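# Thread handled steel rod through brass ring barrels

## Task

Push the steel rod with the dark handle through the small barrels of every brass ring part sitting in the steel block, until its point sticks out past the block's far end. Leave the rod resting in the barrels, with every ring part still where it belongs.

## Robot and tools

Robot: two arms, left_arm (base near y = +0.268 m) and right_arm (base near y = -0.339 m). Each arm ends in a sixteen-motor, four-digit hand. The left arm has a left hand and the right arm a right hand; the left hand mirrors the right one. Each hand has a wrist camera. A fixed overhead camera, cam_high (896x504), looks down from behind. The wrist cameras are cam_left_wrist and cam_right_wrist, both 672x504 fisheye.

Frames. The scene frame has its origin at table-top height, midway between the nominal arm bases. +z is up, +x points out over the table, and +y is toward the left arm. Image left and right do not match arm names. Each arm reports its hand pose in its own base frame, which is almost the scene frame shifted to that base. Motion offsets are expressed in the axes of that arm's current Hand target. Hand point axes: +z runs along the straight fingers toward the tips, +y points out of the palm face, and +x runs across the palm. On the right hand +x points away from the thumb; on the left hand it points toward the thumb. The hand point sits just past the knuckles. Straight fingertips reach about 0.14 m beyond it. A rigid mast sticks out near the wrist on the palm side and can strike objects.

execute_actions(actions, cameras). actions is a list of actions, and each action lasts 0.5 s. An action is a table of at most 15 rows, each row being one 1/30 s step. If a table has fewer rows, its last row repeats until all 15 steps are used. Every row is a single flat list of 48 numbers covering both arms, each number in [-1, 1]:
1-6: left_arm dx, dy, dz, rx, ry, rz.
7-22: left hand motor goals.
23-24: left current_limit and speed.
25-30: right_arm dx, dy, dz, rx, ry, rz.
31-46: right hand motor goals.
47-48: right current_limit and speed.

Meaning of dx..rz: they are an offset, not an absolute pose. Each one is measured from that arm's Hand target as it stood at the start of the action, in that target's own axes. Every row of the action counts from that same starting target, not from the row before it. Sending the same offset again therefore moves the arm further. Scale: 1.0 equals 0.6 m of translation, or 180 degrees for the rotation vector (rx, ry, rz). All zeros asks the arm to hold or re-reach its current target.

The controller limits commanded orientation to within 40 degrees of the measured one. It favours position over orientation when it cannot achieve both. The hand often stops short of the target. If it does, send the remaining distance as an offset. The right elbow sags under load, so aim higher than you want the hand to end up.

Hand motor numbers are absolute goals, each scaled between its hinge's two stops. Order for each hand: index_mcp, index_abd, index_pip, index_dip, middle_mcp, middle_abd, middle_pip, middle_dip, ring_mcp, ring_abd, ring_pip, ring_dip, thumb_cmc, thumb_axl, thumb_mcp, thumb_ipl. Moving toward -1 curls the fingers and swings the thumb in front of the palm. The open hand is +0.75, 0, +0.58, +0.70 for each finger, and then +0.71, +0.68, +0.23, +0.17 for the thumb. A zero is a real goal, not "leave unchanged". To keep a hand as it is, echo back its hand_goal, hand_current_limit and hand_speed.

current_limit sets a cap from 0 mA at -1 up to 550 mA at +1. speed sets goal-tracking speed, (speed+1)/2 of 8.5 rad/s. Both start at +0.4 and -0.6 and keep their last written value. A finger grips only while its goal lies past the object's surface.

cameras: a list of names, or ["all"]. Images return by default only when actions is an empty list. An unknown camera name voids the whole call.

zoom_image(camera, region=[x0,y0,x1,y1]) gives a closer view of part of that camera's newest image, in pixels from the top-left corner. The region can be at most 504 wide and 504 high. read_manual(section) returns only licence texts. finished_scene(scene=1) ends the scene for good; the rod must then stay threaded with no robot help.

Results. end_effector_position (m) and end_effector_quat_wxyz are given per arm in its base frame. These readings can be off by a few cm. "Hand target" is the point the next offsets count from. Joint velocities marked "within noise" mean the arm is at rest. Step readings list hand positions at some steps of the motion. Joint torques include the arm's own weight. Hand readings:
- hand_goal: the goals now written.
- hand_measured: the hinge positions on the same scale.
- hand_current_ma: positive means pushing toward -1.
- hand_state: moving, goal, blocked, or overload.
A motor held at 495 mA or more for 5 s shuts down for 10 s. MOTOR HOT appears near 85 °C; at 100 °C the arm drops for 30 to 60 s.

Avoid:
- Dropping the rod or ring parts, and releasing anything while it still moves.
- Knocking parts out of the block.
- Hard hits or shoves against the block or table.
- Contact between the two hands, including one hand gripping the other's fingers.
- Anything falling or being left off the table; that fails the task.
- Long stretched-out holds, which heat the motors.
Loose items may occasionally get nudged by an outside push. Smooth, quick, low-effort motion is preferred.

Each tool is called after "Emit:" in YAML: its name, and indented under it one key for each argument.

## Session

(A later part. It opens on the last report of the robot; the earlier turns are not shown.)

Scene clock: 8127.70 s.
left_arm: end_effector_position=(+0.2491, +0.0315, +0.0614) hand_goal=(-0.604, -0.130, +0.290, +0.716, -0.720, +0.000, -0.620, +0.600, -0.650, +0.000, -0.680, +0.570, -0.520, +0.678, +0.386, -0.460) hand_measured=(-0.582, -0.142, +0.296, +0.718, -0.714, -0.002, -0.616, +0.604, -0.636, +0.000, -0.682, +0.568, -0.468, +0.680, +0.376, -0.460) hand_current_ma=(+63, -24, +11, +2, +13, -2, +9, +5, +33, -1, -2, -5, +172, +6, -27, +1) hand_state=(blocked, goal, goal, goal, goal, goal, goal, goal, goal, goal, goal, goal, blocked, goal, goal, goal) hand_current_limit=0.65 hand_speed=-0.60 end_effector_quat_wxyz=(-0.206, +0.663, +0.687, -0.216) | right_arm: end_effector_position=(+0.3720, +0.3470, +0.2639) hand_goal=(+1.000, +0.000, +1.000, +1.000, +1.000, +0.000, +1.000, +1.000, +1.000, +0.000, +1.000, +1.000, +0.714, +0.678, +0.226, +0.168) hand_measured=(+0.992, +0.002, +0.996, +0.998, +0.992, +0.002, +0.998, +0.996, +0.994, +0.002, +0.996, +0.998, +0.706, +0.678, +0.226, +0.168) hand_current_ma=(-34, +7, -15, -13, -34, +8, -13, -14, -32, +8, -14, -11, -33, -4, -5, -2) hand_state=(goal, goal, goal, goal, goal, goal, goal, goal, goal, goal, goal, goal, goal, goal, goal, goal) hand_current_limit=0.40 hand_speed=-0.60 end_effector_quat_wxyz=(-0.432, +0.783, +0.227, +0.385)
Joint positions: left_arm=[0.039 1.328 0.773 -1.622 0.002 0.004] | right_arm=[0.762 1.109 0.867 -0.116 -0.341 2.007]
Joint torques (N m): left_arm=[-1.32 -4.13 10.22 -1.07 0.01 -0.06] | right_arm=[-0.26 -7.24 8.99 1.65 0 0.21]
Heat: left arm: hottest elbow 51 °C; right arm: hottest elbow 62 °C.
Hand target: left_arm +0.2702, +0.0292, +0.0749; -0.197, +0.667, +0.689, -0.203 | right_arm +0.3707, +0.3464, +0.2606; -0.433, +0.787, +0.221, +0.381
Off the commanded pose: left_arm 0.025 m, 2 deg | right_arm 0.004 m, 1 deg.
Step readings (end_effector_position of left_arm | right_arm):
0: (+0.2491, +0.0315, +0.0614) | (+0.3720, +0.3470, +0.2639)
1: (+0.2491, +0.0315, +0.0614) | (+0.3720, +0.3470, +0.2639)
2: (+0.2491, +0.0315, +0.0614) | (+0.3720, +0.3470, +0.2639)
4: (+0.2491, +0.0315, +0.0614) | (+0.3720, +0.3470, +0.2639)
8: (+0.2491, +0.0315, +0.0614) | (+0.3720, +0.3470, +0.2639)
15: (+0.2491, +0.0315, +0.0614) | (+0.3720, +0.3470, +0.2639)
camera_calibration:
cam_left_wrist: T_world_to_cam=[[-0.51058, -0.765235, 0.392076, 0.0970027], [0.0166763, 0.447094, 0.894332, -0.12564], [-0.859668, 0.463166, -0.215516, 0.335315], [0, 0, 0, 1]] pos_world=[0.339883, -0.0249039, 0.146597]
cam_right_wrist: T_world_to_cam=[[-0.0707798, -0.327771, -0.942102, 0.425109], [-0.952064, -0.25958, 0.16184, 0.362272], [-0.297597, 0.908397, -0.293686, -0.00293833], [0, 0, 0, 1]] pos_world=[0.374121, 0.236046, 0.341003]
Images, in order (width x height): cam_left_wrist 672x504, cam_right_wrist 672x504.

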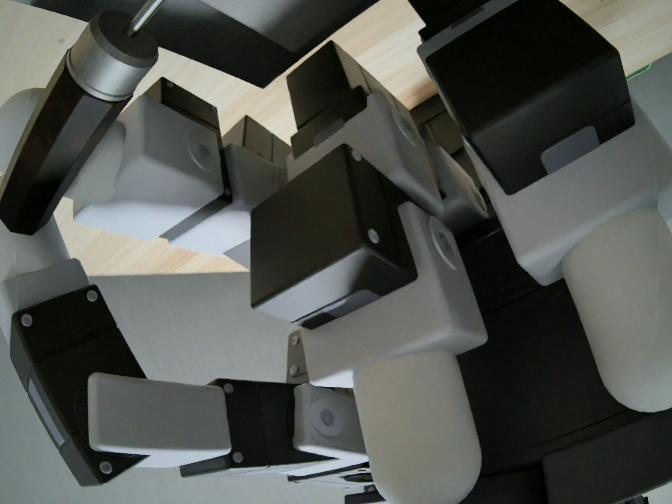

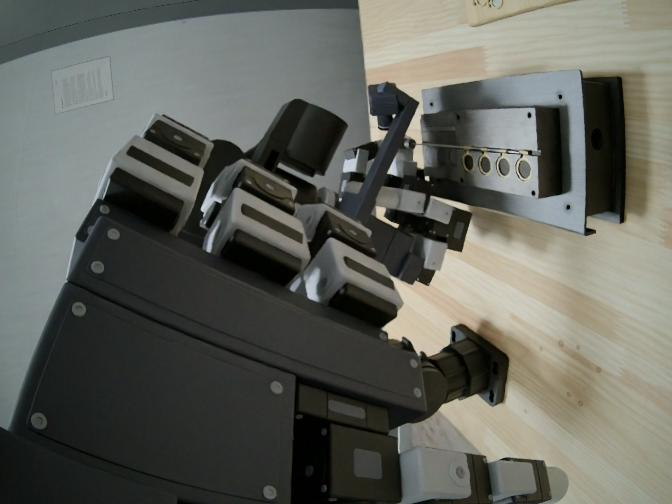

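Emit:
execute_actions:
  actions:
    - [[0,0,0,0,0,0,-0.605,-0.16,0.29,0.715,-0.72,0,-0.62,0.6,-0.65,0,-0.68,0.57,-0.42,0.678,0.42,-0.5,0.65,-0.6,0,0,0,0,0,0,1,0,1,1,1,0,1,1,1,0,1,1,0.714,0.678,0.226,0.168,0.4,-0.6],[0,0,0,0,0,0,-0.605,-0.19,0.29,0.715,-0.72,0,-0.62,0.6,-0.65,0,-0.68,0.57,-0.40,0.678,0.45,-0.54,0.65,-0.6,0,0,0,0,0,0,1,0,1,1,1,0,1,1,1,0,1,1,0.714,0.678,0.226,0.168,0.4,-0.6],[0,0,0,0,0,0,-0.605,-0.22,0.29,0.715,-0.72,0,-0.62,0.6,-0.65,0,-0.68,0.57,-0.40,0.678,0.45,-0.54,0.65,-0.6,0,0,0,0,0,0,1,0,1,1,1,0,1,1,1,0,1,1,0.714,0.678,0.226,0.168,0.4,-0.6],[0,0,0,0,0,0,-0.605,-0.25,0.29,0.715,-0.72,0,-0.62,0.6,-0.65,0,-0.68,0.57,-0.40,0.678,0.45,-0.54,0.65,-0.6,0,0,0,0,0,0,1,0,1,1,1,0,1,1,1,0,1,1,0.714,0.678,0.226,0.168,0.4,-0.6]]
    - [[0,0,0,0,0,0,-0.605,-0.25,0.29,0.715,-0.72,0,-0.62,0.6,-0.65,0,-0.68,0.57,-0.44,0.678,0.45,-0.54,0.65,-0.6,0,0,0,0,0,0,1,0,1,1,1,0,1,1,1,0,1,1,0.714,0.678,0.226,0.168,0.4,-0.6],[0,0,0,0,0,0,-0.605,-0.25,0.29,0.715,-0.72,0,-0.62,0.6,-0.65,0,-0.68,0.57,-0.46,0.678,0.45,-0.54,0.65,-0.6,0,0,0,0,0,0,1,0,1,1,1,0,1,1,1,0,1,1,0.714,0.678,0.226,0.168,0.4,-0.6],[0,0,0,0,0,0,-0.605,-0.25,0.29,0.715,-0.72,0,-0.62,0.6,-0.65,0,-0.68,0.57,-0.48,0.678,0.45,-0.54,0.65,-0.6,0,0,0,0,0,0,1,0,1,1,1,0,1,1,1,0,1,1,0.714,0.678,0.226,0.168,0.4,-0.6]]
  cameras: ["cam_left_wrist","cam_right_wrist"]

Emit:
zoom_image:
  camera: "cam_left_wrist"
  region: [0, 0, 300, 400]

Emit:
zoom_image:
  camera: "cam_right_wrist"
  region: [380, 95, 480, 195]

Emit:
zoom_image:
  camera: "cam_right_wrist"
  region: [455, 140, 545, 190]

Scene clock: 8169.43 s.
left_arm: end_effector_position=(+0.2491, +0.0315, +0.0613) hand_goal=(-0.604, -0.250, +0.290, +0.716, -0.720, +0.000, -0.620, +0.600, -0.650, +0.000, -0.680, +0.570, -0.480, +0.678, +0.450, -0.540) hand_measured=(-0.582, -0.246, +0.296, +0.718, -0.714, -0.002, -0.616, +0.604, -0.636, +0.000, -0.682, +0.568, -0.478, +0.680, +0.440, -0.538) hand_current_ma=(+62, +8, +11, +2, +13, -2, +9, +5, +33, -1, -2, -5, +3, +4, -27, +5) hand_state=(blocked, goal, goal, goal, goal, goal, goal, goal, goal, goal, goal, goal, goal, goal, goal, goal) hand_current_limit=0.65 hand_speed=-0.60 end_effector_quat_wxyz=(-0.206, +0.663, +0.687, -0.216) | right_arm: end_effector_position=(+0.3720, +0.3470, +0.2639) hand_goal=(+1.000, +0.000, +1.000, +1.000, +1.000, +0.000, +1.000, +1.000, +1.000, +0.000, +1.000, +1.000, +0.714, +0.678, +0.226, +0.168) hand_measured=(+0.992, +0.002, +0.996, +0.998, +0.992, +0.002, +0.998, +0.996, +0.994, +0.002, +0.996, +0.998, +0.706, +0.678, +0.226, +0.168) hand_current_ma=(-34, +7, -15, -13, -34, +8, -13, -14, -32, +8, -14, -11, -33, -4, -5, -2) hand_state=(goal, goal, goal, goal, goal, goal, goal, goal, goal, goal, goal, goal, goal, goal, goal, goal) hand_current_limit=0.40 hand_speed=-0.60 end_effector_quat_wxyz=(-0.432, +0.783, +0.227, +0.385)
Joint positions: left_arm=[0.039 1.328 0.773 -1.622 0.002 0.004] | right_arm=[0.762 1.109 0.867 -0.116 -0.341 2.007]
Joint torques (N m): left_arm=[-1.14 -4.01 10.36 -1.16 0 -0.06] | right_arm=[-0.26 -7.24 8.98 1.65 0 0.21]
Heat: left arm: hottest elbow 51 °C; right arm: hottest elbow 62 °C.
Hand target: left_arm +0.2702, +0.0292, +0.0748; -0.198, +0.667, +0.689, -0.203 | right_arm +0.3707, +0.3464, +0.2606; -0.433, +0.787, +0.221, +0.381
Off the commanded pose: left_arm 0.025 m, 2 deg | right_arm 0.004 m, 1 deg.
Step readings (end_effector_position of left_arm | right_arm):
0: (+0.2491, +0.0315, +0.0614) | (+0.3720, +0.3470, +0.2639)
1: (+0.2491, +0.0315, +0.0614) | (+0.3720, +0.3470, +0.2639)
2: (+0.2491, +0.0315, +0.0613) | (+0.3720, +0.3470, +0.2639)
4: (+0.2491, +0.0315, +0.0613) | (+0.3720, +0.3470, +0.2639)
8: (+0.2491, +0.0315, +0.0613) | (+0.3720, +0.3470, +0.2639)
15: (+0.2491, +0.0315, +0.0613) | (+0.3720, +0.3470, +0.2639)
16: (+0.2491, +0.0315, +0.0613) | (+0.3720, +0.3470, +0.2639)
17: (+0.2491, +0.0315, +0.0613) | (+0.3720, +0.3470, +0.2639)
19: (+0.2491, +0.0315, +0.0613) | (+0.3720, +0.3470, +0.2639)
23: (+0.2491, +0.0315, +0.0613) | (+0.3720, +0.3470, +0.2639)
30: (+0.2491, +0.0315, +0.0613) | (+0.3720, +0.3470, +0.2639)
camera_calibration:
cam_left_wrist: T_world_to_cam=[[-0.510399, -0.765262, 0.392259, 0.0969523], [0.0170595, 0.447047, 0.894348, -0.125686], [-0.859769, 0.463166, -0.215118, 0.335269], [0, 0, 0, 1]] pos_world=[0.339883, -0.0249039, 0.146499]
cam_right_wrist: T_world_to_cam=[[-0.0707798, -0.327771, -0.942102, 0.425109], [-0.952064, -0.25958, 0.16184, 0.362272], [-0.297597, 0.908397, -0.293686, -0.00293833], [0, 0, 0, 1]] pos_world=[0.374121, 0.236046, 0.341003]
Images, in order (width x height): cam_left_wrist 672x504, cam_right_wrist 672x504.

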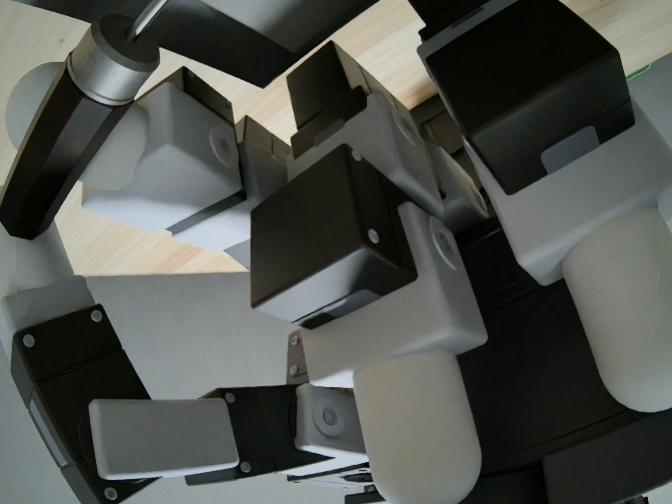

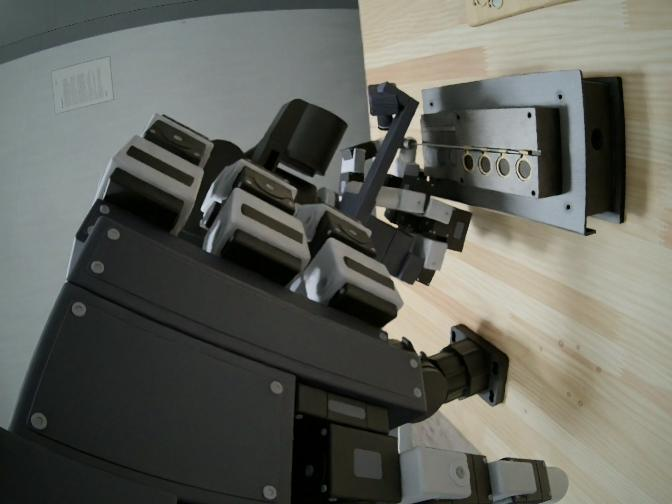

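Scaled by 1.260 from the camera's 672x504 image, which has a finer 960x720 frame.

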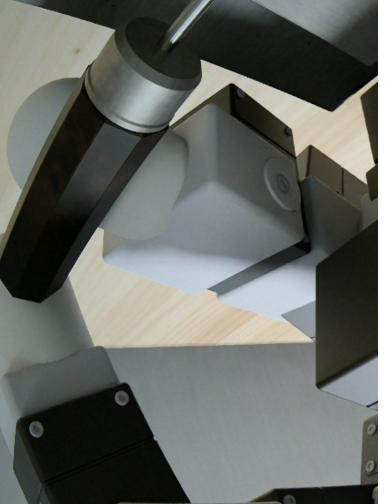

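Scaled by 5.040 from the camera's 672x504 image, which has a finer 960x720 frame.

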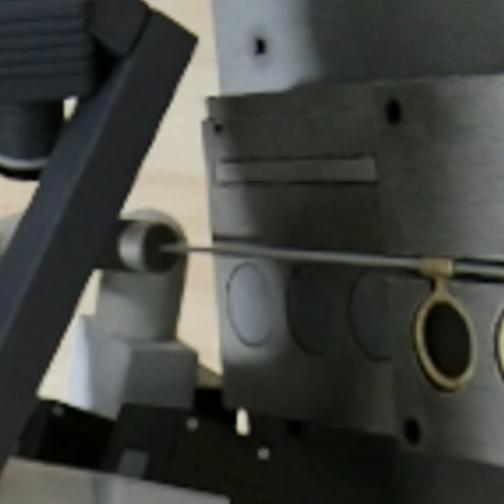

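Scaled by 5.600 from the camera's 672x504 image, which has a finer 960x720 frame.

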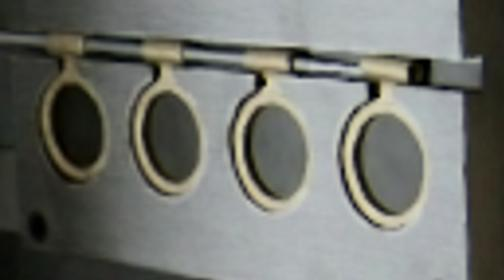

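Emit:
execute_actions:
  actions:
    - [[0,0,0,0,0,0,-0.605,-0.25,0.29,0.715,-0.72,0,-0.62,0.6,-0.65,0,-0.68,0.57,-0.49,0.678,0.45,-0.54,0.65,-0.6,0,0,0,0,0,0,1,0,1,1,1,0,1,1,1,0,1,1,0.714,0.678,0.226,0.168,0.4,-0.6],[0,0,0,0,0,0,-0.605,-0.25,0.29,0.715,-0.72,0,-0.62,0.6,-0.65,0,-0.68,0.57,-0.51,0.678,0.45,-0.54,0.65,-0.6,0,0,0,0,0,0,1,0,1,1,1,0,1,1,1,0,1,1,0.714,0.678,0.226,0.168,0.4,-0.6],[0,0,0,0,0,0,-0.605,-0.25,0.29,0.715,-0.72,0,-0.62,0.6,-0.65,0,-0.68,0.57,-0.53,0.678,0.45,-0.54,0.65,-0.6,0,0,0,0,0,0,1,0,1,1,1,0,1,1,1,0,1,1,0.714,0.678,0.226,0.168,0.4,-0.6]]
  cameras: ["cam_left_wrist","cam_right_wrist"]

Emit:
zoom_image:
  camera: "cam_left_wrist"
  region: [0, 0, 300, 400]

Emit:
zoom_image:
  camera: "cam_right_wrist"
  region: [380, 95, 480, 195]

Emit:
zoom_image:
  camera: "cam_right_wrist"
  region: [455, 140, 545, 190]

Scene clock: 8176.90 s.
left_arm: end_effector_position=(+0.2490, +0.0319, +0.0613) hand_goal=(-0.604, -0.250, +0.290, +0.716, -0.720, +0.000, -0.620, +0.600, -0.650, +0.000, -0.680, +0.570, -0.530, +0.678, +0.450, -0.540) hand_measured=(-0.582, -0.248, +0.296, +0.718, -0.714, -0.002, -0.616, +0.604, -0.636, +0.000, -0.682, +0.568, -0.506, +0.680, +0.442, -0.538) hand_current_ma=(+60, +4, +11, +2, +13, -2, +9, +5, +33, -1, -2, -5, +64, +4, -25, +5) hand_state=(blocked, goal, goal, goal, goal, goal, goal, goal, goal, goal, goal, goal, blocked, goal, goal, goal) hand_current_limit=0.65 hand_speed=-0.60 end_effector_quat_wxyz=(-0.207, +0.662, +0.688, -0.216) | right_arm: end_effector_position=(+0.3720, +0.3470, +0.2639) hand_goal=(+1.000, +0.000, +1.000, +1.000, +1.000, +0.000, +1.000, +1.000, +1.000, +0.000, +1.000, +1.000, +0.714, +0.678, +0.226, +0.168) hand_measured=(+0.992, +0.002, +0.996, +0.998, +0.992, +0.002, +0.998, +0.996, +0.994, +0.002, +0.996, +0.998, +0.706, +0.678, +0.226, +0.168) hand_current_ma=(-34, +7, -15, -13, -34, +8, -13, -14, -32, +8, -14, -11, -33, -4, -5, -2) hand_state=(goal, goal, goal, goal, goal, goal, goal, goal, goal, goal, goal, goal, goal, goal, goal, goal) hand_current_limit=0.40 hand_speed=-0.60 end_effector_quat_wxyz=(-0.432, +0.783, +0.227, +0.385)
Joint positions: left_arm=[0.039 1.328 0.773 -1.622 0.001 0.001] | right_arm=[0.762 1.109 0.867 -0.116 -0.341 2.007]
Joint torques (N m): left_arm=[-1.32 -4.37 10.32 -1.2 0.04 -0.03] | right_arm=[-0.26 -7.3 9.02 1.65 0 0.21]
Heat: left arm: hottest elbow 51 °C; right arm: hottest elbow 62 °C.
Hand target: left_arm +0.2702, +0.0292, +0.0748; -0.198, +0.667, +0.689, -0.203 | right_arm +0.3707, +0.3464, +0.2606; -0.433, +0.787, +0.221, +0.381
Off the commanded pose: left_arm 0.025 m, 2 deg | right_arm 0.004 m, 1 deg.
Step readings (end_effector_position of left_arm | right_arm):
0: (+0.2491, +0.0315, +0.0613) | (+0.3720, +0.3470, +0.2639)
1: (+0.2491, +0.0315, +0.0613) | (+0.3720, +0.3470, +0.2639)
2: (+0.2491, +0.0315, +0.0613) | (+0.3720, +0.3470, +0.2639)
4: (+0.2491, +0.0315, +0.0613) | (+0.3720, +0.3470, +0.2639)
8: (+0.2491, +0.0318, +0.0613) | (+0.3720, +0.3470, +0.2639)
15: (+0.2490, +0.0319, +0.0613) | (+0.3720, +0.3470, +0.2639)
camera_calibration:
cam_left_wrist: T_world_to_cam=[[-0.50857, -0.767453, 0.39035, 0.096945], [0.0160674, 0.444819, 0.895476, -0.125659], [-0.860871, 0.461684, -0.213891, 0.335309], [0, 0, 0, 1]] pos_world=[0.33998, -0.0245103, 0.146402]
cam_right_wrist: T_world_to_cam=[[-0.0707798, -0.327771, -0.942102, 0.425109], [-0.952064, -0.25958, 0.16184, 0.362272], [-0.297597, 0.908397, -0.293686, -0.00293833], [0, 0, 0, 1]] pos_world=[0.374121, 0.236046, 0.341003]
Images, in order (width x height): cam_left_wrist 672x504, cam_right_wrist 672x504.

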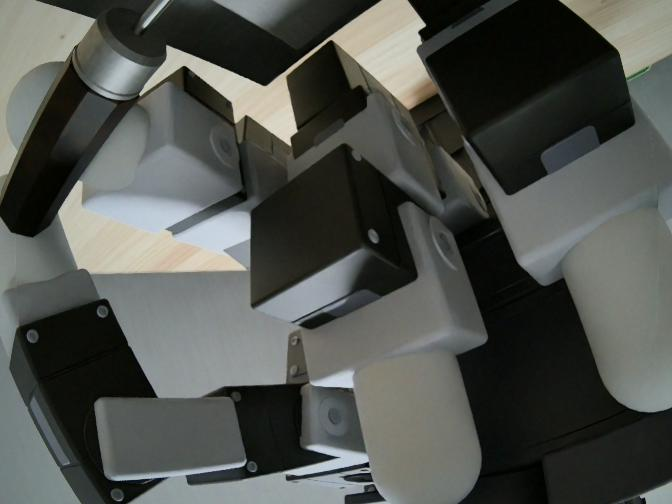

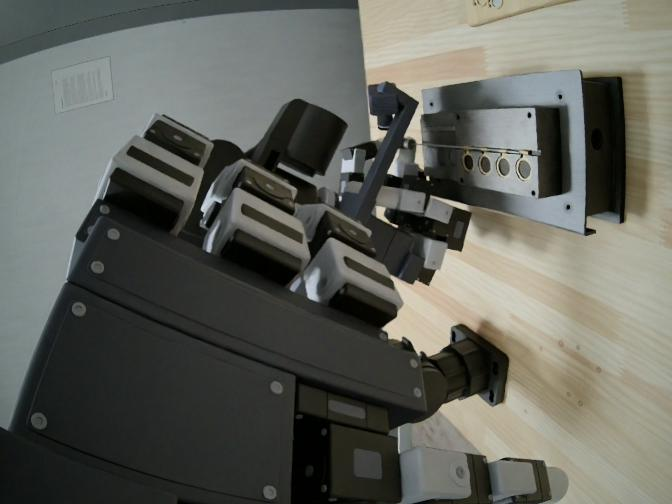

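Scaled by 1.260 from the camera's 672x504 image, which has a finer 960x720 frame.

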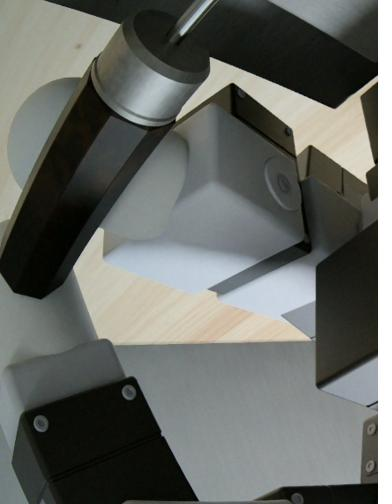

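Scaled by 5.040 from the camera's 672x504 image, which has a finer 960x720 frame.

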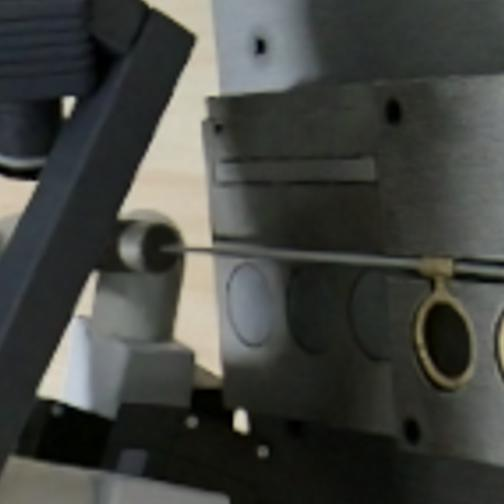

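Scaled by 5.600 from the camera's 672x504 image, which has a finer 960x720 frame.

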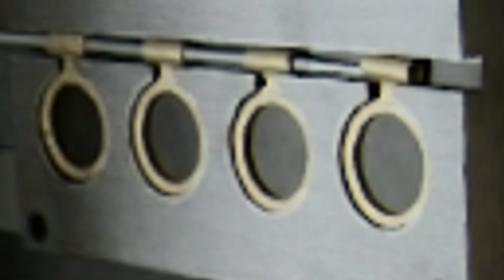

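Emit:
zoom_image:
  camera: "cam_right_wrist"
  region: [496, 144, 532, 164]

Emit:
zoom_image:
  camera: "cam_right_wrist"
  region: [458, 140, 494, 160]

Emit:
zoom_image:
  camera: "cam_right_wrist"
  region: [400, 132, 436, 152]

Scaled by 14.000 from the camera's 672x504 image, which has a finer 960x720 frame.

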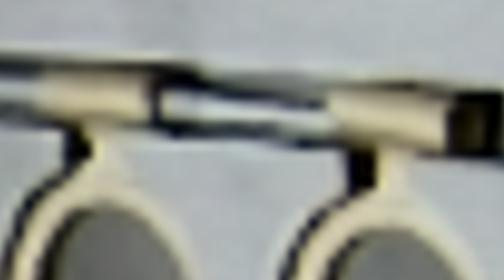

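Scaled by 14.000 from the camera's 672x504 image, which has a finer 960x720 frame.

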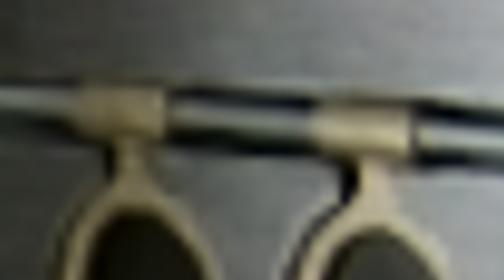

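Scaled by 14.000 from the camera's 672x504 image, which has a finer 960x720 frame.

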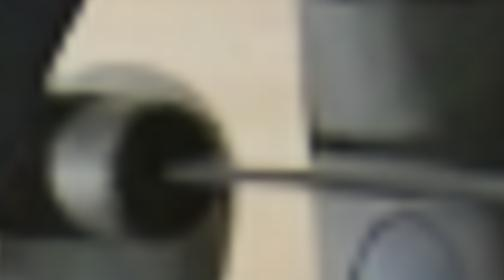

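Emit:
execute_actions:
  actions:
    - [[0,0,0,0,0,0,-0.605,-0.25,0.29,0.715,-0.72,0,-0.62,0.6,-0.65,0,-0.68,0.57,-0.54,0.678,0.45,-0.54,0.65,-0.6,0,0,0,0,0,0,1,0,1,1,1,0,1,1,1,0,1,1,0.714,0.678,0.226,0.168,0.4,-0.6],[0,0,0,0,0,0,-0.605,-0.25,0.29,0.715,-0.72,0,-0.62,0.6,-0.65,0,-0.68,0.57,-0.555,0.678,0.45,-0.54,0.65,-0.6,0,0,0,0,0,0,1,0,1,1,1,0,1,1,1,0,1,1,0.714,0.678,0.226,0.168,0.4,-0.6],[0,0,0,0,0,0,-0.605,-0.25,0.29,0.715,-0.72,0,-0.62,0.6,-0.65,0,-0.68,0.57,-0.57,0.678,0.45,-0.54,0.65,-0.6,0,0,0,0,0,0,1,0,1,1,1,0,1,1,1,0,1,1,0.714,0.678,0.226,0.168,0.4,-0.6],[0,0,0,0,0,0,-0.605,-0.25,0.29,0.715,-0.72,0,-0.62,0.6,-0.65,0,-0.68,0.57,-0.585,0.678,0.45,-0.54,0.65,-0.6,0,0,0,0,0,0,1,0,1,1,1,0,1,1,1,0,1,1,0.714,0.678,0.226,0.168,0.4,-0.6]]
  cameras: ["cam_left_wrist","cam_right_wrist"]

Emit:
zoom_image:
  camera: "cam_left_wrist"
  region: [0, 0, 300, 400]

Emit:
zoom_image:
  camera: "cam_right_wrist"
  region: [400, 132, 436, 152]

Emit:
zoom_image:
  camera: "cam_right_wrist"
  region: [455, 140, 545, 190]

Scene clock: 8197.00 s.
left_arm: end_effector_position=(+0.2490, +0.0321, +0.0614) hand_goal=(-0.604, -0.250, +0.290, +0.716, -0.720, +0.000, -0.620, +0.600, -0.650, +0.000, -0.680, +0.570, -0.584, +0.678, +0.450, -0.540) hand_measured=(-0.584, -0.250, +0.296, +0.718, -0.714, -0.002, -0.616, +0.604, -0.636, +0.000, -0.682, +0.568, -0.548, +0.680, +0.442, -0.538) hand_current_ma=(+59, +0, +11, +2, +13, -2, +9, +5, +33, -1, -2, -5, +111, +4, -24, +2) hand_state=(blocked, goal, goal, goal, goal, goal, goal, goal, goal, goal, goal, goal, blocked, goal, goal, goal) hand_current_limit=0.65 hand_speed=-0.60 end_effector_quat_wxyz=(-0.207, +0.661, +0.689, -0.215) | right_arm: end_effector_position=(+0.3720, +0.3470, +0.2639) hand_goal=(+1.000, +0.000, +1.000, +1.000, +1.000, +0.000, +1.000, +1.000, +1.000, +0.000, +1.000, +1.000, +0.714, +0.678, +0.226, +0.168) hand_measured=(+0.992, +0.002, +0.996, +0.998, +0.992, +0.002, +0.998, +0.996, +0.994, +0.002, +0.996, +0.998, +0.706, +0.678, +0.226, +0.168) hand_current_ma=(-34, +7, -15, -13, -34, +8, -13, -14, -32, +8, -14, -11, -33, -4, -5, -2) hand_state=(goal, goal, goal, goal, goal, goal, goal, goal, goal, goal, goal, goal, goal, goal, goal, goal) hand_current_limit=0.40 hand_speed=-0.60 end_effector_quat_wxyz=(-0.432, +0.783, +0.227, +0.385)
Joint positions: left_arm=[0.039 1.328 0.773 -1.622 0.001 -0.002] | right_arm=[0.762 1.109 0.867 -0.116 -0.341 2.007]
Joint torques (N m): left_arm=[-1.14 -4.07 10.25 -1.2 0.01 -0.01] | right_arm=[-0.26 -7.24 9.01 1.66 0 0.21]
Heat: left arm: hottest elbow 52 °C; right arm: hottest elbow 62 °C.
Hand target: left_arm +0.2702, +0.0292, +0.0749; -0.198, +0.667, +0.689, -0.203 | right_arm +0.3707, +0.3464, +0.2606; -0.433, +0.787, +0.221, +0.381
Off the commanded pose: left_arm 0.025 m, 2 deg | right_arm 0.004 m, 1 deg.
Step readings (end_effector_position of left_arm | right_arm):
0: (+0.2490, +0.0319, +0.0613) | (+0.3720, +0.3470, +0.2639)
1: (+0.2490, +0.0319, +0.0613) | (+0.3720, +0.3470, +0.2639)
2: (+0.2490, +0.0319, +0.0614) | (+0.3720, +0.3470, +0.2639)
4: (+0.2490, +0.0320, +0.0614) | (+0.3720, +0.3470, +0.2639)
8: (+0.2490, +0.0320, +0.0614) | (+0.3720, +0.3470, +0.2639)
15: (+0.2490, +0.0321, +0.0614) | (+0.3720, +0.3470, +0.2639)
camera_calibration:
cam_left_wrist: T_world_to_cam=[[-0.507182, -0.768868, 0.389368, 0.0968582], [0.0152828, 0.443693, 0.896048, -0.125638], [-0.861703, 0.46041, -0.213283, 0.33542], [0, 0, 0, 1]] pos_world=[0.340078, -0.0242152, 0.146403]
cam_right_wrist: T_world_to_cam=[[-0.0707798, -0.327771, -0.942102, 0.425109], [-0.952064, -0.25958, 0.16184, 0.362272], [-0.297597, 0.908397, -0.293686, -0.00293833], [0, 0, 0, 1]] pos_world=[0.374121, 0.236046, 0.341003]
Images, in order (width x height): cam_left_wrist 672x504, cam_right_wrist 672x504.

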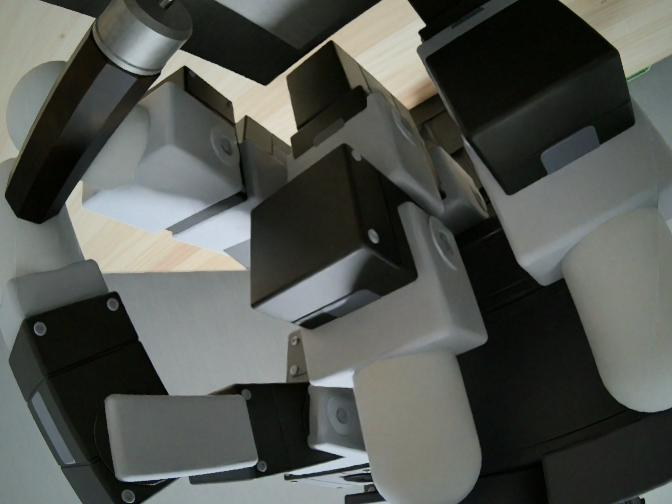

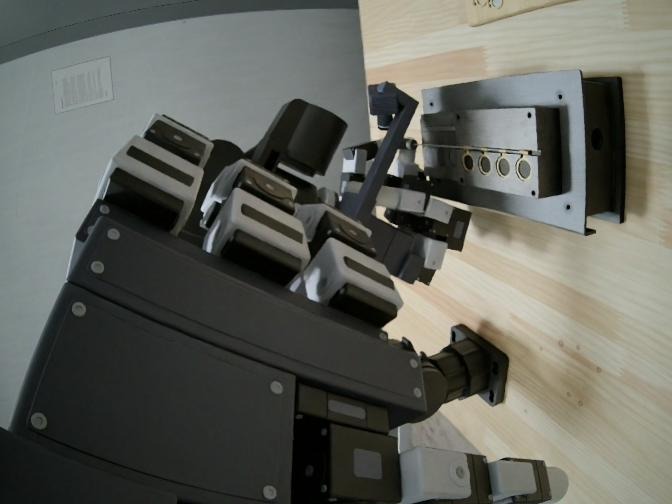

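Scaled by 1.260 from the camera's 672x504 image, which has a finer 960x720 frame.

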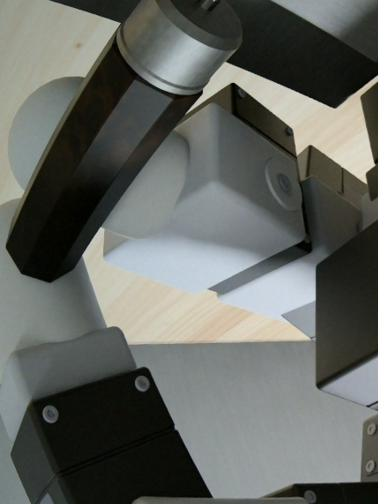

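Scaled by 14.000 from the camera's 672x504 image, which has a finer 960x720 frame.

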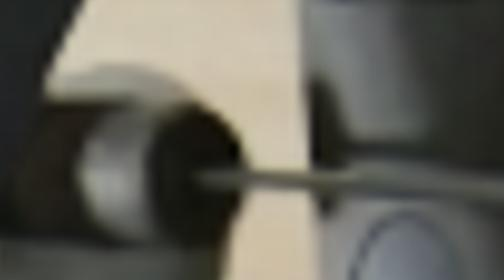

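Scaled by 5.600 from the camera's 672x504 image, which has a finer 960x720 frame.

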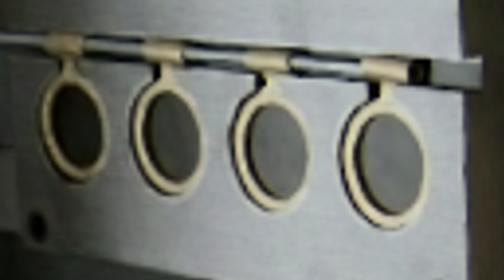

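Emit:
execute_actions:
  actions:
    - [[0,0,0,0,0,0,-0.605,-0.25,0.29,0.715,-0.72,0,-0.62,0.6,-0.65,0,-0.68,0.57,-0.595,0.678,0.45,-0.54,0.65,-0.6,0,0,0,0,0,0,1,0,1,1,1,0,1,1,1,0,1,1,0.714,0.678,0.226,0.168,0.4,-0.6],[0,0,0,0,0,0,-0.605,-0.25,0.29,0.715,-0.72,0,-0.62,0.6,-0.65,0,-0.68,0.57,-0.605,0.678,0.45,-0.54,0.65,-0.6,0,0,0,0,0,0,1,0,1,1,1,0,1,1,1,0,1,1,0.714,0.678,0.226,0.168,0.4,-0.6],[0,0,0,0,0,0,-0.605,-0.25,0.29,0.715,-0.72,0,-0.62,0.6,-0.65,0,-0.68,0.57,-0.615,0.678,0.45,-0.54,0.65,-0.6,0,0,0,0,0,0,1,0,1,1,1,0,1,1,1,0,1,1,0.714,0.678,0.226,0.168,0.4,-0.6],[0,0,0,0,0,0,-0.605,-0.25,0.29,0.715,-0.72,0,-0.62,0.6,-0.65,0,-0.68,0.57,-0.625,0.678,0.45,-0.54,0.65,-0.6,0,0,0,0,0,0,1,0,1,1,1,0,1,1,1,0,1,1,0.714,0.678,0.226,0.168,0.4,-0.6]]
  cameras: ["cam_left_wrist","cam_right_wrist"]

Emit:
zoom_image:
  camera: "cam_left_wrist"
  region: [0, 0, 300, 400]

Emit:
zoom_image:
  camera: "cam_right_wrist"
  region: [400, 132, 436, 152]

Emit:
zoom_image:
  camera: "cam_right_wrist"
  region: [455, 140, 545, 190]

Scene clock: 8205.40 s.
left_arm: end_effector_position=(+0.2490, +0.0321, +0.0614) hand_goal=(-0.604, -0.250, +0.290, +0.716, -0.720, +0.000, -0.620, +0.600, -0.650, +0.000, -0.680, +0.570, -0.624, +0.678, +0.450, -0.540) hand_measured=(-0.584, -0.258, +0.296, +0.718, -0.714, -0.002, -0.616, +0.604, -0.636, +0.000, -0.682, +0.568, -0.556, +0.680, +0.442, -0.540) hand_current_ma=(+59, -15, +11, +2, +13, -2, +9, +5, +33, -1, -2, -5, +237, +6, -24, +1) hand_state=(blocked, goal, goal, goal, goal, goal, goal, goal, goal, goal, goal, goal, blocked, goal, goal, goal) hand_current_limit=0.65 hand_speed=-0.60 end_effector_quat_wxyz=(-0.207, +0.660, +0.689, -0.215) | right_arm: end_effector_position=(+0.3720, +0.3470, +0.2639) hand_goal=(+1.000, +0.000, +1.000, +1.000, +1.000, +0.000, +1.000, +1.000, +1.000, +0.000, +1.000, +1.000, +0.714, +0.678, +0.226, +0.168) hand_measured=(+0.992, +0.002, +0.996, +0.998, +0.992, +0.002, +0.998, +0.996, +0.994, +0.002, +0.996, +0.998, +0.706, +0.678, +0.226, +0.168) hand_current_ma=(-34, +7, -15, -13, -34, +8, -13, -14, -32, +8, -14, -11, -33, -4, -5, -2) hand_state=(goal, goal, goal, goal, goal, goal, goal, goal, goal, goal, goal, goal, goal, goal, goal, goal) hand_current_limit=0.40 hand_speed=-0.60 end_effector_quat_wxyz=(-0.432, +0.783, +0.227, +0.385)
Joint positions: left_arm=[0.039 1.328 0.773 -1.622 0.001 -0.002] | right_arm=[0.762 1.109 0.867 -0.116 -0.341 2.007]
Joint torques (N m): left_arm=[-1.08 -3.96 10.32 -1.05 0.02 -0.01] | right_arm=[-0.21 -7.18 8.99 1.65 -0.01 0.2]
Heat: left arm: hottest elbow 52 °C; right arm: hottest elbow 62 °C.
Hand target: left_arm +0.2702, +0.0292, +0.0749; -0.198, +0.667, +0.689, -0.203 | right_arm +0.3707, +0.3464, +0.2606; -0.433, +0.787, +0.221, +0.381
Off the commanded pose: left_arm 0.025 m, 2 deg | right_arm 0.004 m, 1 deg.
Step readings (end_effector_position of left_arm | right_arm):
0: (+0.2490, +0.0321, +0.0614) | (+0.3720, +0.3470, +0.2639)
1: (+0.2490, +0.0321, +0.0614) | (+0.3720, +0.3470, +0.2639)
2: (+0.2490, +0.0321, +0.0614) | (+0.3720, +0.3470, +0.2639)
4: (+0.2490, +0.0321, +0.0614) | (+0.3720, +0.3470, +0.2639)
8: (+0.2490, +0.0321, +0.0614) | (+0.3720, +0.3470, +0.2639)
15: (+0.2490, +0.0321, +0.0614) | (+0.3720, +0.3470, +0.2639)
camera_calibration:
cam_left_wrist: T_world_to_cam=[[-0.506627, -0.769407, 0.389026, 0.0967433], [0.0150528, 0.443258, 0.896268, -0.125513], [-0.862034, 0.45993, -0.212985, 0.335456], [0, 0, 0, 1]] pos_world=[0.340077, -0.024217, 0.146304]
cam_right_wrist: T_world_to_cam=[[-0.0707798, -0.327771, -0.942102, 0.425109], [-0.952064, -0.25958, 0.16184, 0.362272], [-0.297597, 0.908397, -0.293686, -0.00293833], [0, 0, 0, 1]] pos_world=[0.374121, 0.236046, 0.341003]
Images, in order (width x height): cam_left_wrist 672x504, cam_right_wrist 672x504.

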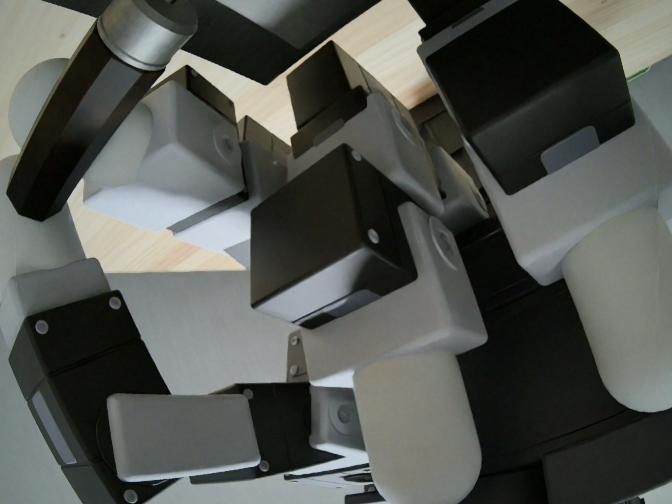

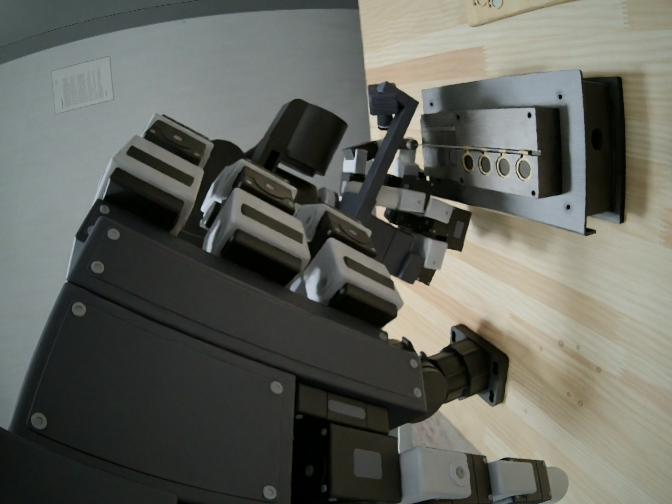

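Scaled by 1.260 from the camera's 672x504 image, which has a finer 960x720 frame.

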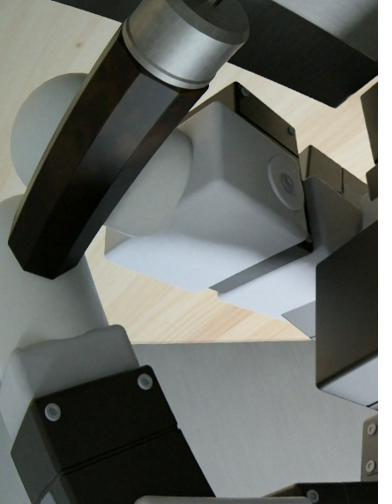

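Scaled by 14.000 from the camera's 672x504 image, which has a finer 960x720 frame.

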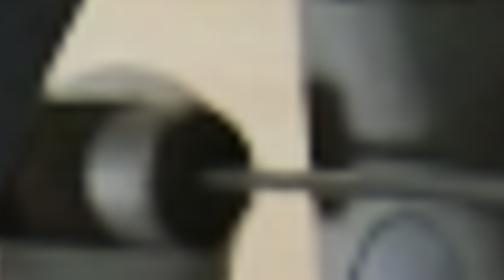

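Scaled by 5.600 from the camera's 672x504 image, which has a finer 960x720 frame.

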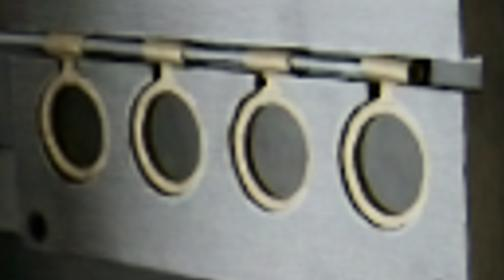

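Emit:
execute_actions:
  actions:
    - [[0,0,0,0,0,0,-0.595,-0.26,0.27,0.715,-0.72,0,-0.62,0.6,-0.65,0,-0.68,0.57,-0.625,0.678,0.45,-0.54,0.65,-0.6,0,0,0,0,0,0,1,0,1,1,1,0,1,1,1,0,1,1,0.714,0.678,0.226,0.168,0.4,-0.6],[0,0,0,0,0,0,-0.58,-0.27,0.25,0.715,-0.72,0,-0.62,0.6,-0.65,0,-0.68,0.57,-0.625,0.678,0.45,-0.54,0.65,-0.6,0,0,0,0,0,0,1,0,1,1,1,0,1,1,1,0,1,1,0.714,0.678,0.226,0.168,0.4,-0.6],[0,0,0,0,0,0,-0.565,-0.28,0.23,0.715,-0.72,0,-0.62,0.6,-0.65,0,-0.68,0.57,-0.625,0.678,0.45,-0.54,0.65,-0.6,0,0,0,0,0,0,1,0,1,1,1,0,1,1,1,0,1,1,0.714,0.678,0.226,0.168,0.4,-0.6],[0,0,0,0,0,0,-0.555,-0.28,0.21,0.715,-0.72,0,-0.62,0.6,-0.65,0,-0.68,0.57,-0.625,0.678,0.45,-0.54,0.65,-0.6,0,0,0,0,0,0,1,0,1,1,1,0,1,1,1,0,1,1,0.714,0.678,0.226,0.168,0.4,-0.6]]
  cameras: ["cam_left_wrist","cam_right_wrist"]

Emit:
zoom_image:
  camera: "cam_left_wrist"
  region: [0, 0, 300, 400]

Emit:
zoom_image:
  camera: "cam_right_wrist"
  region: [400, 132, 436, 152]

Emit:
zoom_image:
  camera: "cam_right_wrist"
  region: [455, 140, 545, 190]

Scene clock: 8228.63 s.
left_arm: end_effector_position=(+0.2490, +0.0321, +0.0614) hand_goal=(-0.554, -0.280, +0.210, +0.716, -0.720, +0.000, -0.620, +0.600, -0.650, +0.000, -0.680, +0.570, -0.624, +0.678, +0.450, -0.540) hand_measured=(-0.544, -0.284, +0.230, +0.718, -0.714, -0.002, -0.616, +0.604, -0.636, +0.000, -0.682, +0.568, -0.570, +0.680, +0.442, -0.542) hand_current_ma=(+25, -7, +54, +2, +13, -2, +9, +5, +33, -1, -2, -5, +178, +6, -24, -2) hand_state=(goal, goal, blocked, goal, goal, goal, goal, goal, goal, goal, goal, goal, blocked, goal, goal, goal) hand_current_limit=0.65 hand_speed=-0.60 end_effector_quat_wxyz=(-0.207, +0.660, +0.689, -0.215) | right_arm: end_effector_position=(+0.3720, +0.3470, +0.2639) hand_goal=(+1.000, +0.000, +1.000, +1.000, +1.000, +0.000, +1.000, +1.000, +1.000, +0.000, +1.000, +1.000, +0.714, +0.678, +0.226, +0.168) hand_measured=(+0.992, +0.002, +0.996, +0.998, +0.992, +0.002, +0.998, +0.996, +0.994, +0.002, +0.996, +0.998, +0.706, +0.678, +0.226, +0.168) hand_current_ma=(-34, +7, -15, -13, -34, +8, -13, -14, -32, +8, -14, -11, -33, -4, -5, -2) hand_state=(goal, goal, goal, goal, goal, goal, goal, goal, goal, goal, goal, goal, goal, goal, goal, goal) hand_current_limit=0.40 hand_speed=-0.60 end_effector_quat_wxyz=(-0.432, +0.783, +0.227, +0.385)
Joint positions: left_arm=[0.039 1.328 0.773 -1.622 0.001 -0.002] | right_arm=[0.762 1.109 0.867 -0.116 -0.341 2.007]
Joint torques (N m): left_arm=[-1.38 -4.19 10.25 -1.14 0.03 0] | right_arm=[-0.26 -7.18 8.99 1.63 0 0.21]
Heat: left arm: hottest elbow 52 °C; right arm: hottest elbow 62 °C.
Hand target: left_arm +0.2702, +0.0292, +0.0749; -0.198, +0.667, +0.689, -0.203 | right_arm +0.3707, +0.3464, +0.2606; -0.433, +0.787, +0.221, +0.381
Off the commanded pose: left_arm 0.025 m, 2 deg | right_arm 0.004 m, 1 deg.
Step readings (end_effector_position of left_arm | right_arm):
0: (+0.2490, +0.0321, +0.0614) | (+0.3720, +0.3470, +0.2639)
1: (+0.2490, +0.0321, +0.0614) | (+0.3720, +0.3470, +0.2639)
2: (+0.2490, +0.0321, +0.0614) | (+0.3720, +0.3470, +0.2639)
4: (+0.2490, +0.0321, +0.0614) | (+0.3720, +0.3470, +0.2639)
8: (+0.2490, +0.0321, +0.0614) | (+0.3720, +0.3470, +0.2639)
15: (+0.2490, +0.0321, +0.0614) | (+0.3720, +0.3470, +0.2639)
camera_calibration:
cam_left_wrist: T_world_to_cam=[[-0.506627, -0.769407, 0.389026, 0.0967433], [0.0150528, 0.443258, 0.896268, -0.125513], [-0.862034, 0.45993, -0.212985, 0.335456], [0, 0, 0, 1]] pos_world=[0.340077, -0.024217, 0.146304]
cam_right_wrist: T_world_to_cam=[[-0.0707798, -0.327771, -0.942102, 0.425109], [-0.952064, -0.25958, 0.16184, 0.362272], [-0.297597, 0.908397, -0.293686, -0.00293833], [0, 0, 0, 1]] pos_world=[0.374121, 0.236046, 0.341003]
Images, in order (width x height): cam_left_wrist 672x504, cam_right_wrist 672x504.

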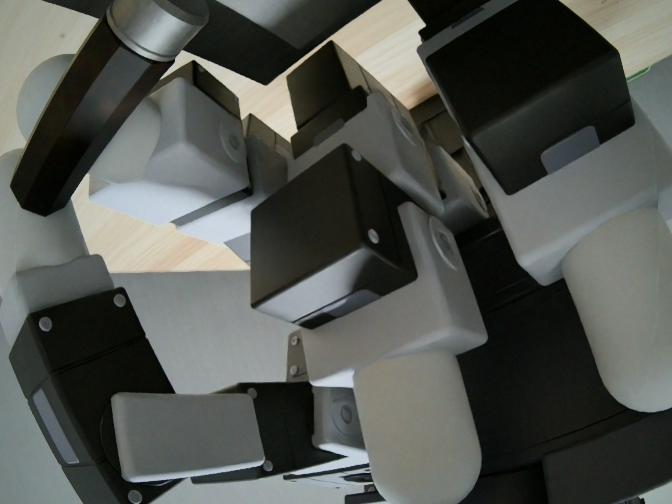

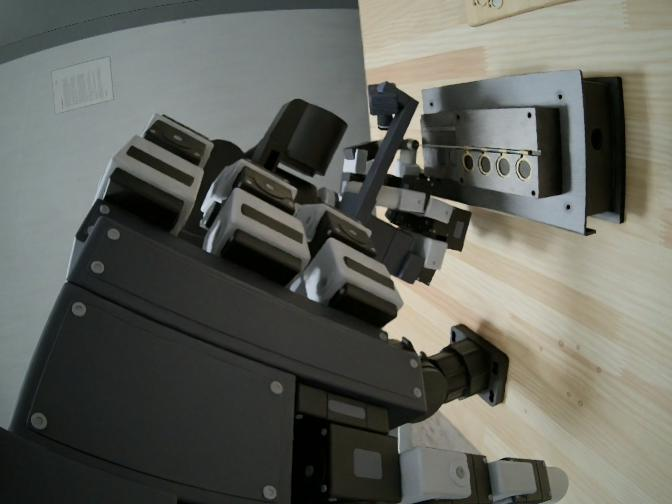

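Scaled by 1.260 from the camera's 672x504 image, which has a finer 960x720 frame.

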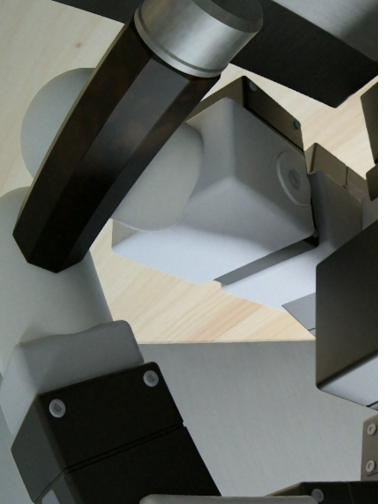

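Scaled by 14.000 from the camera's 672x504 image, which has a finer 960x720 frame.

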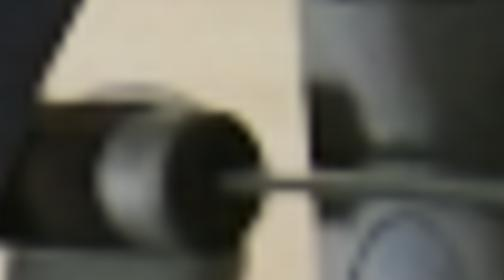

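Scaled by 5.600 from the camera's 672x504 image, which has a finer 960x720 frame.

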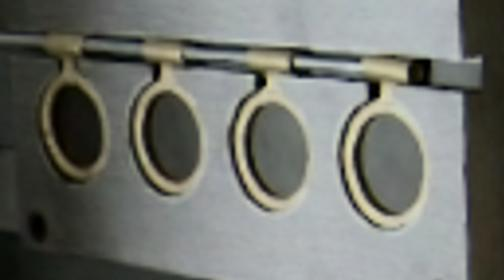

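Emit:
execute_actions:
  actions:
    - [[0,0,0,0,0,0,-0.555,-0.29,0.21,0.715,-0.72,0,-0.62,0.6,-0.65,0,-0.68,0.57,-0.635,0.678,0.45,-0.54,0.65,-0.6,0,0,0,0,0,0,1,0,1,1,1,0,1,1,1,0,1,1,0.714,0.678,0.226,0.168,0.4,-0.6],[0,0,0,0,0,0,-0.555,-0.29,0.21,0.715,-0.72,0,-0.62,0.6,-0.65,0,-0.68,0.57,-0.645,0.678,0.45,-0.54,0.65,-0.6,0,0,0,0,0,0,1,0,1,1,1,0,1,1,1,0,1,1,0.714,0.678,0.226,0.168,0.4,-0.6],[0,0,0,0,0,0,-0.555,-0.30,0.21,0.715,-0.72,0,-0.62,0.6,-0.65,0,-0.68,0.57,-0.655,0.678,0.45,-0.54,0.65,-0.6,0,0,0,0,0,0,1,0,1,1,1,0,1,1,1,0,1,1,0.714,0.678,0.226,0.168,0.4,-0.6],[0,0,0,0,0,0,-0.555,-0.30,0.21,0.715,-0.72,0,-0.62,0.6,-0.65,0,-0.68,0.57,-0.67,0.678,0.45,-0.54,0.65,-0.6,0,0,0,0,0,0,1,0,1,1,1,0,1,1,1,0,1,1,0.714,0.678,0.226,0.168,0.4,-0.6]]
  cameras: ["cam_left_wrist","cam_right_wrist"]

Emit:
zoom_image:
  camera: "cam_left_wrist"
  region: [0, 0, 300, 400]

Emit:
zoom_image:
  camera: "cam_right_wrist"
  region: [400, 132, 436, 152]

Emit:
zoom_image:
  camera: "cam_right_wrist"
  region: [455, 140, 545, 190]

Scene clock: 8240.10 s.
left_arm: end_effector_position=(+0.2489, +0.0322, +0.0614) hand_goal=(-0.554, -0.300, +0.210, +0.716, -0.720, +0.000, -0.620, +0.600, -0.650, +0.000, -0.680, +0.570, -0.670, +0.678, +0.450, -0.540) hand_measured=(-0.542, -0.310, +0.230, +0.718, -0.714, -0.002, -0.616, +0.604, -0.636, +0.000, -0.682, +0.568, -0.590, +0.682, +0.442, -0.542) hand_current_ma=(+27, -18, +54, +2, +13, -2, +9, +5, +33, -1, -2, -5, +297, +10, -24, -5) hand_state=(goal, goal, blocked, goal, goal, goal, goal, goal, goal, goal, goal, goal, blocked, goal, goal, goal) hand_current_limit=0.65 hand_speed=-0.60 end_effector_quat_wxyz=(-0.207, +0.660, +0.689, -0.215) | right_arm: end_effector_position=(+0.3720, +0.3470, +0.2639) hand_goal=(+1.000, +0.000, +1.000, +1.000, +1.000, +0.000, +1.000, +1.000, +1.000, +0.000, +1.000, +1.000, +0.714, +0.678, +0.226, +0.168) hand_measured=(+0.992, +0.002, +0.996, +0.998, +0.992, +0.002, +0.998, +0.996, +0.994, +0.002, +0.996, +0.998, +0.706, +0.678, +0.226, +0.168) hand_current_ma=(-34, +7, -15, -13, -34, +8, -13, -14, -32, +8, -14, -11, -33, -4, -5, -2) hand_state=(goal, goal, goal, goal, goal, goal, goal, goal, goal, goal, goal, goal, goal, goal, goal, goal) hand_current_limit=0.40 hand_speed=-0.60 end_effector_quat_wxyz=(-0.432, +0.783, +0.227, +0.385)
Joint positions: left_arm=[0.039 1.328 0.773 -1.622 0.001 -0.004] | right_arm=[0.762 1.109 0.867 -0.116 -0.341 2.007]
Joint torques (N m): left_arm=[-1.2 -4.31 10.26 -1.14 0.02 0] | right_arm=[-0.21 -7.24 9.02 1.65 0 0.21]
Heat: left arm: hottest elbow 52 °C; right arm: hottest elbow 62 °C.
Hand target: left_arm +0.2702, +0.0292, +0.0749; -0.198, +0.667, +0.689, -0.203 | right_arm +0.3707, +0.3464, +0.2606; -0.433, +0.787, +0.221, +0.381
Off the commanded pose: left_arm 0.025 m, 2 deg | right_arm 0.004 m, 1 deg.
Step readings (end_effector_position of left_arm | right_arm):
0: (+0.2490, +0.0321, +0.0614) | (+0.3720, +0.3470, +0.2639)
1: (+0.2490, +0.0321, +0.0614) | (+0.3720, +0.3470, +0.2639)
2: (+0.2490, +0.0321, +0.0614) | (+0.3720, +0.3470, +0.2639)
4: (+0.2490, +0.0322, +0.0614) | (+0.3720, +0.3470, +0.2639)
8: (+0.2489, +0.0322, +0.0614) | (+0.3720, +0.3470, +0.2639)
15: (+0.2489, +0.0322, +0.0614) | (+0.3720, +0.3470, +0.2639)
camera_calibration:
cam_left_wrist: T_world_to_cam=[[-0.505899, -0.770148, 0.388508, 0.0967048], [0.0146245, 0.442673, 0.896564, -0.125512], [-0.862469, 0.459253, -0.212685, 0.335453], [0, 0, 0, 1]] pos_world=[0.340076, -0.0240196, 0.146305]
cam_right_wrist: T_world_to_cam=[[-0.0707798, -0.327771, -0.942102, 0.425109], [-0.952064, -0.25958, 0.16184, 0.362272], [-0.297597, 0.908397, -0.293686, -0.00293833], [0, 0, 0, 1]] pos_world=[0.374121, 0.236046, 0.341003]
Images, in order (width x height): cam_left_wrist 672x504, cam_right_wrist 672x504.

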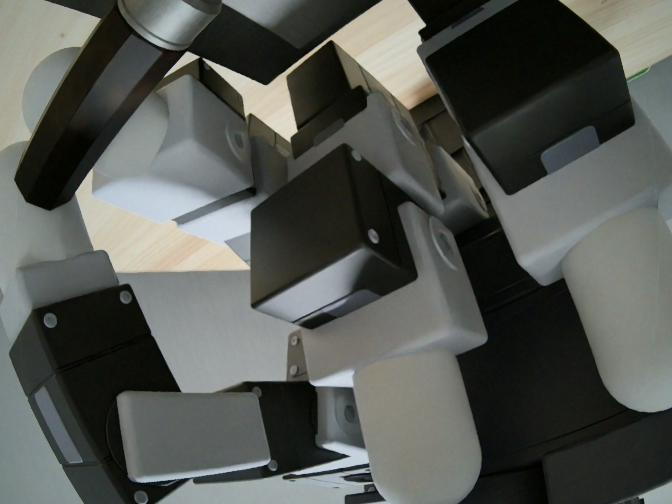

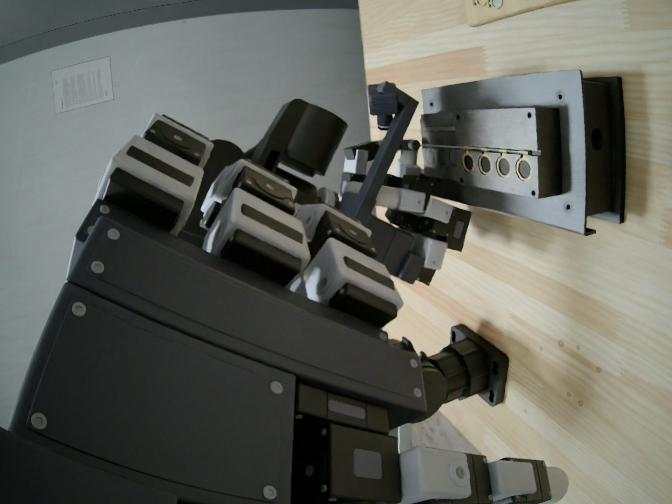

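Scaled by 1.260 from the camera's 672x504 image, which has a finer 960x720 frame.

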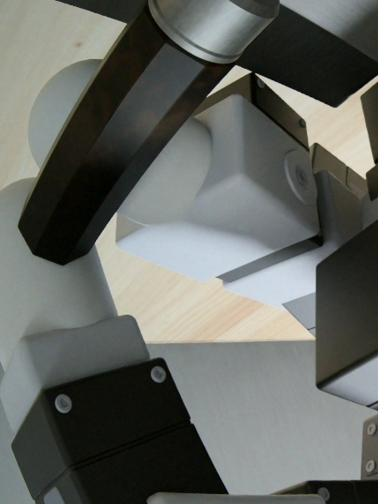

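Scaled by 14.000 from the camera's 672x504 image, which has a finer 960x720 frame.

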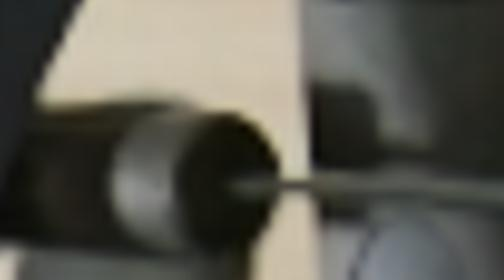

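Scaled by 5.600 from the camera's 672x504 image, which has a finer 960x720 frame.

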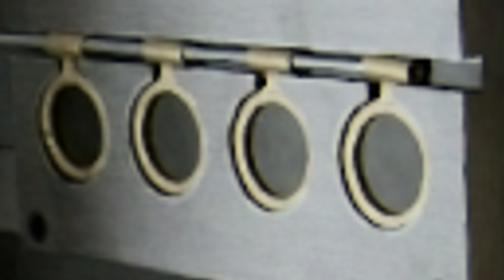

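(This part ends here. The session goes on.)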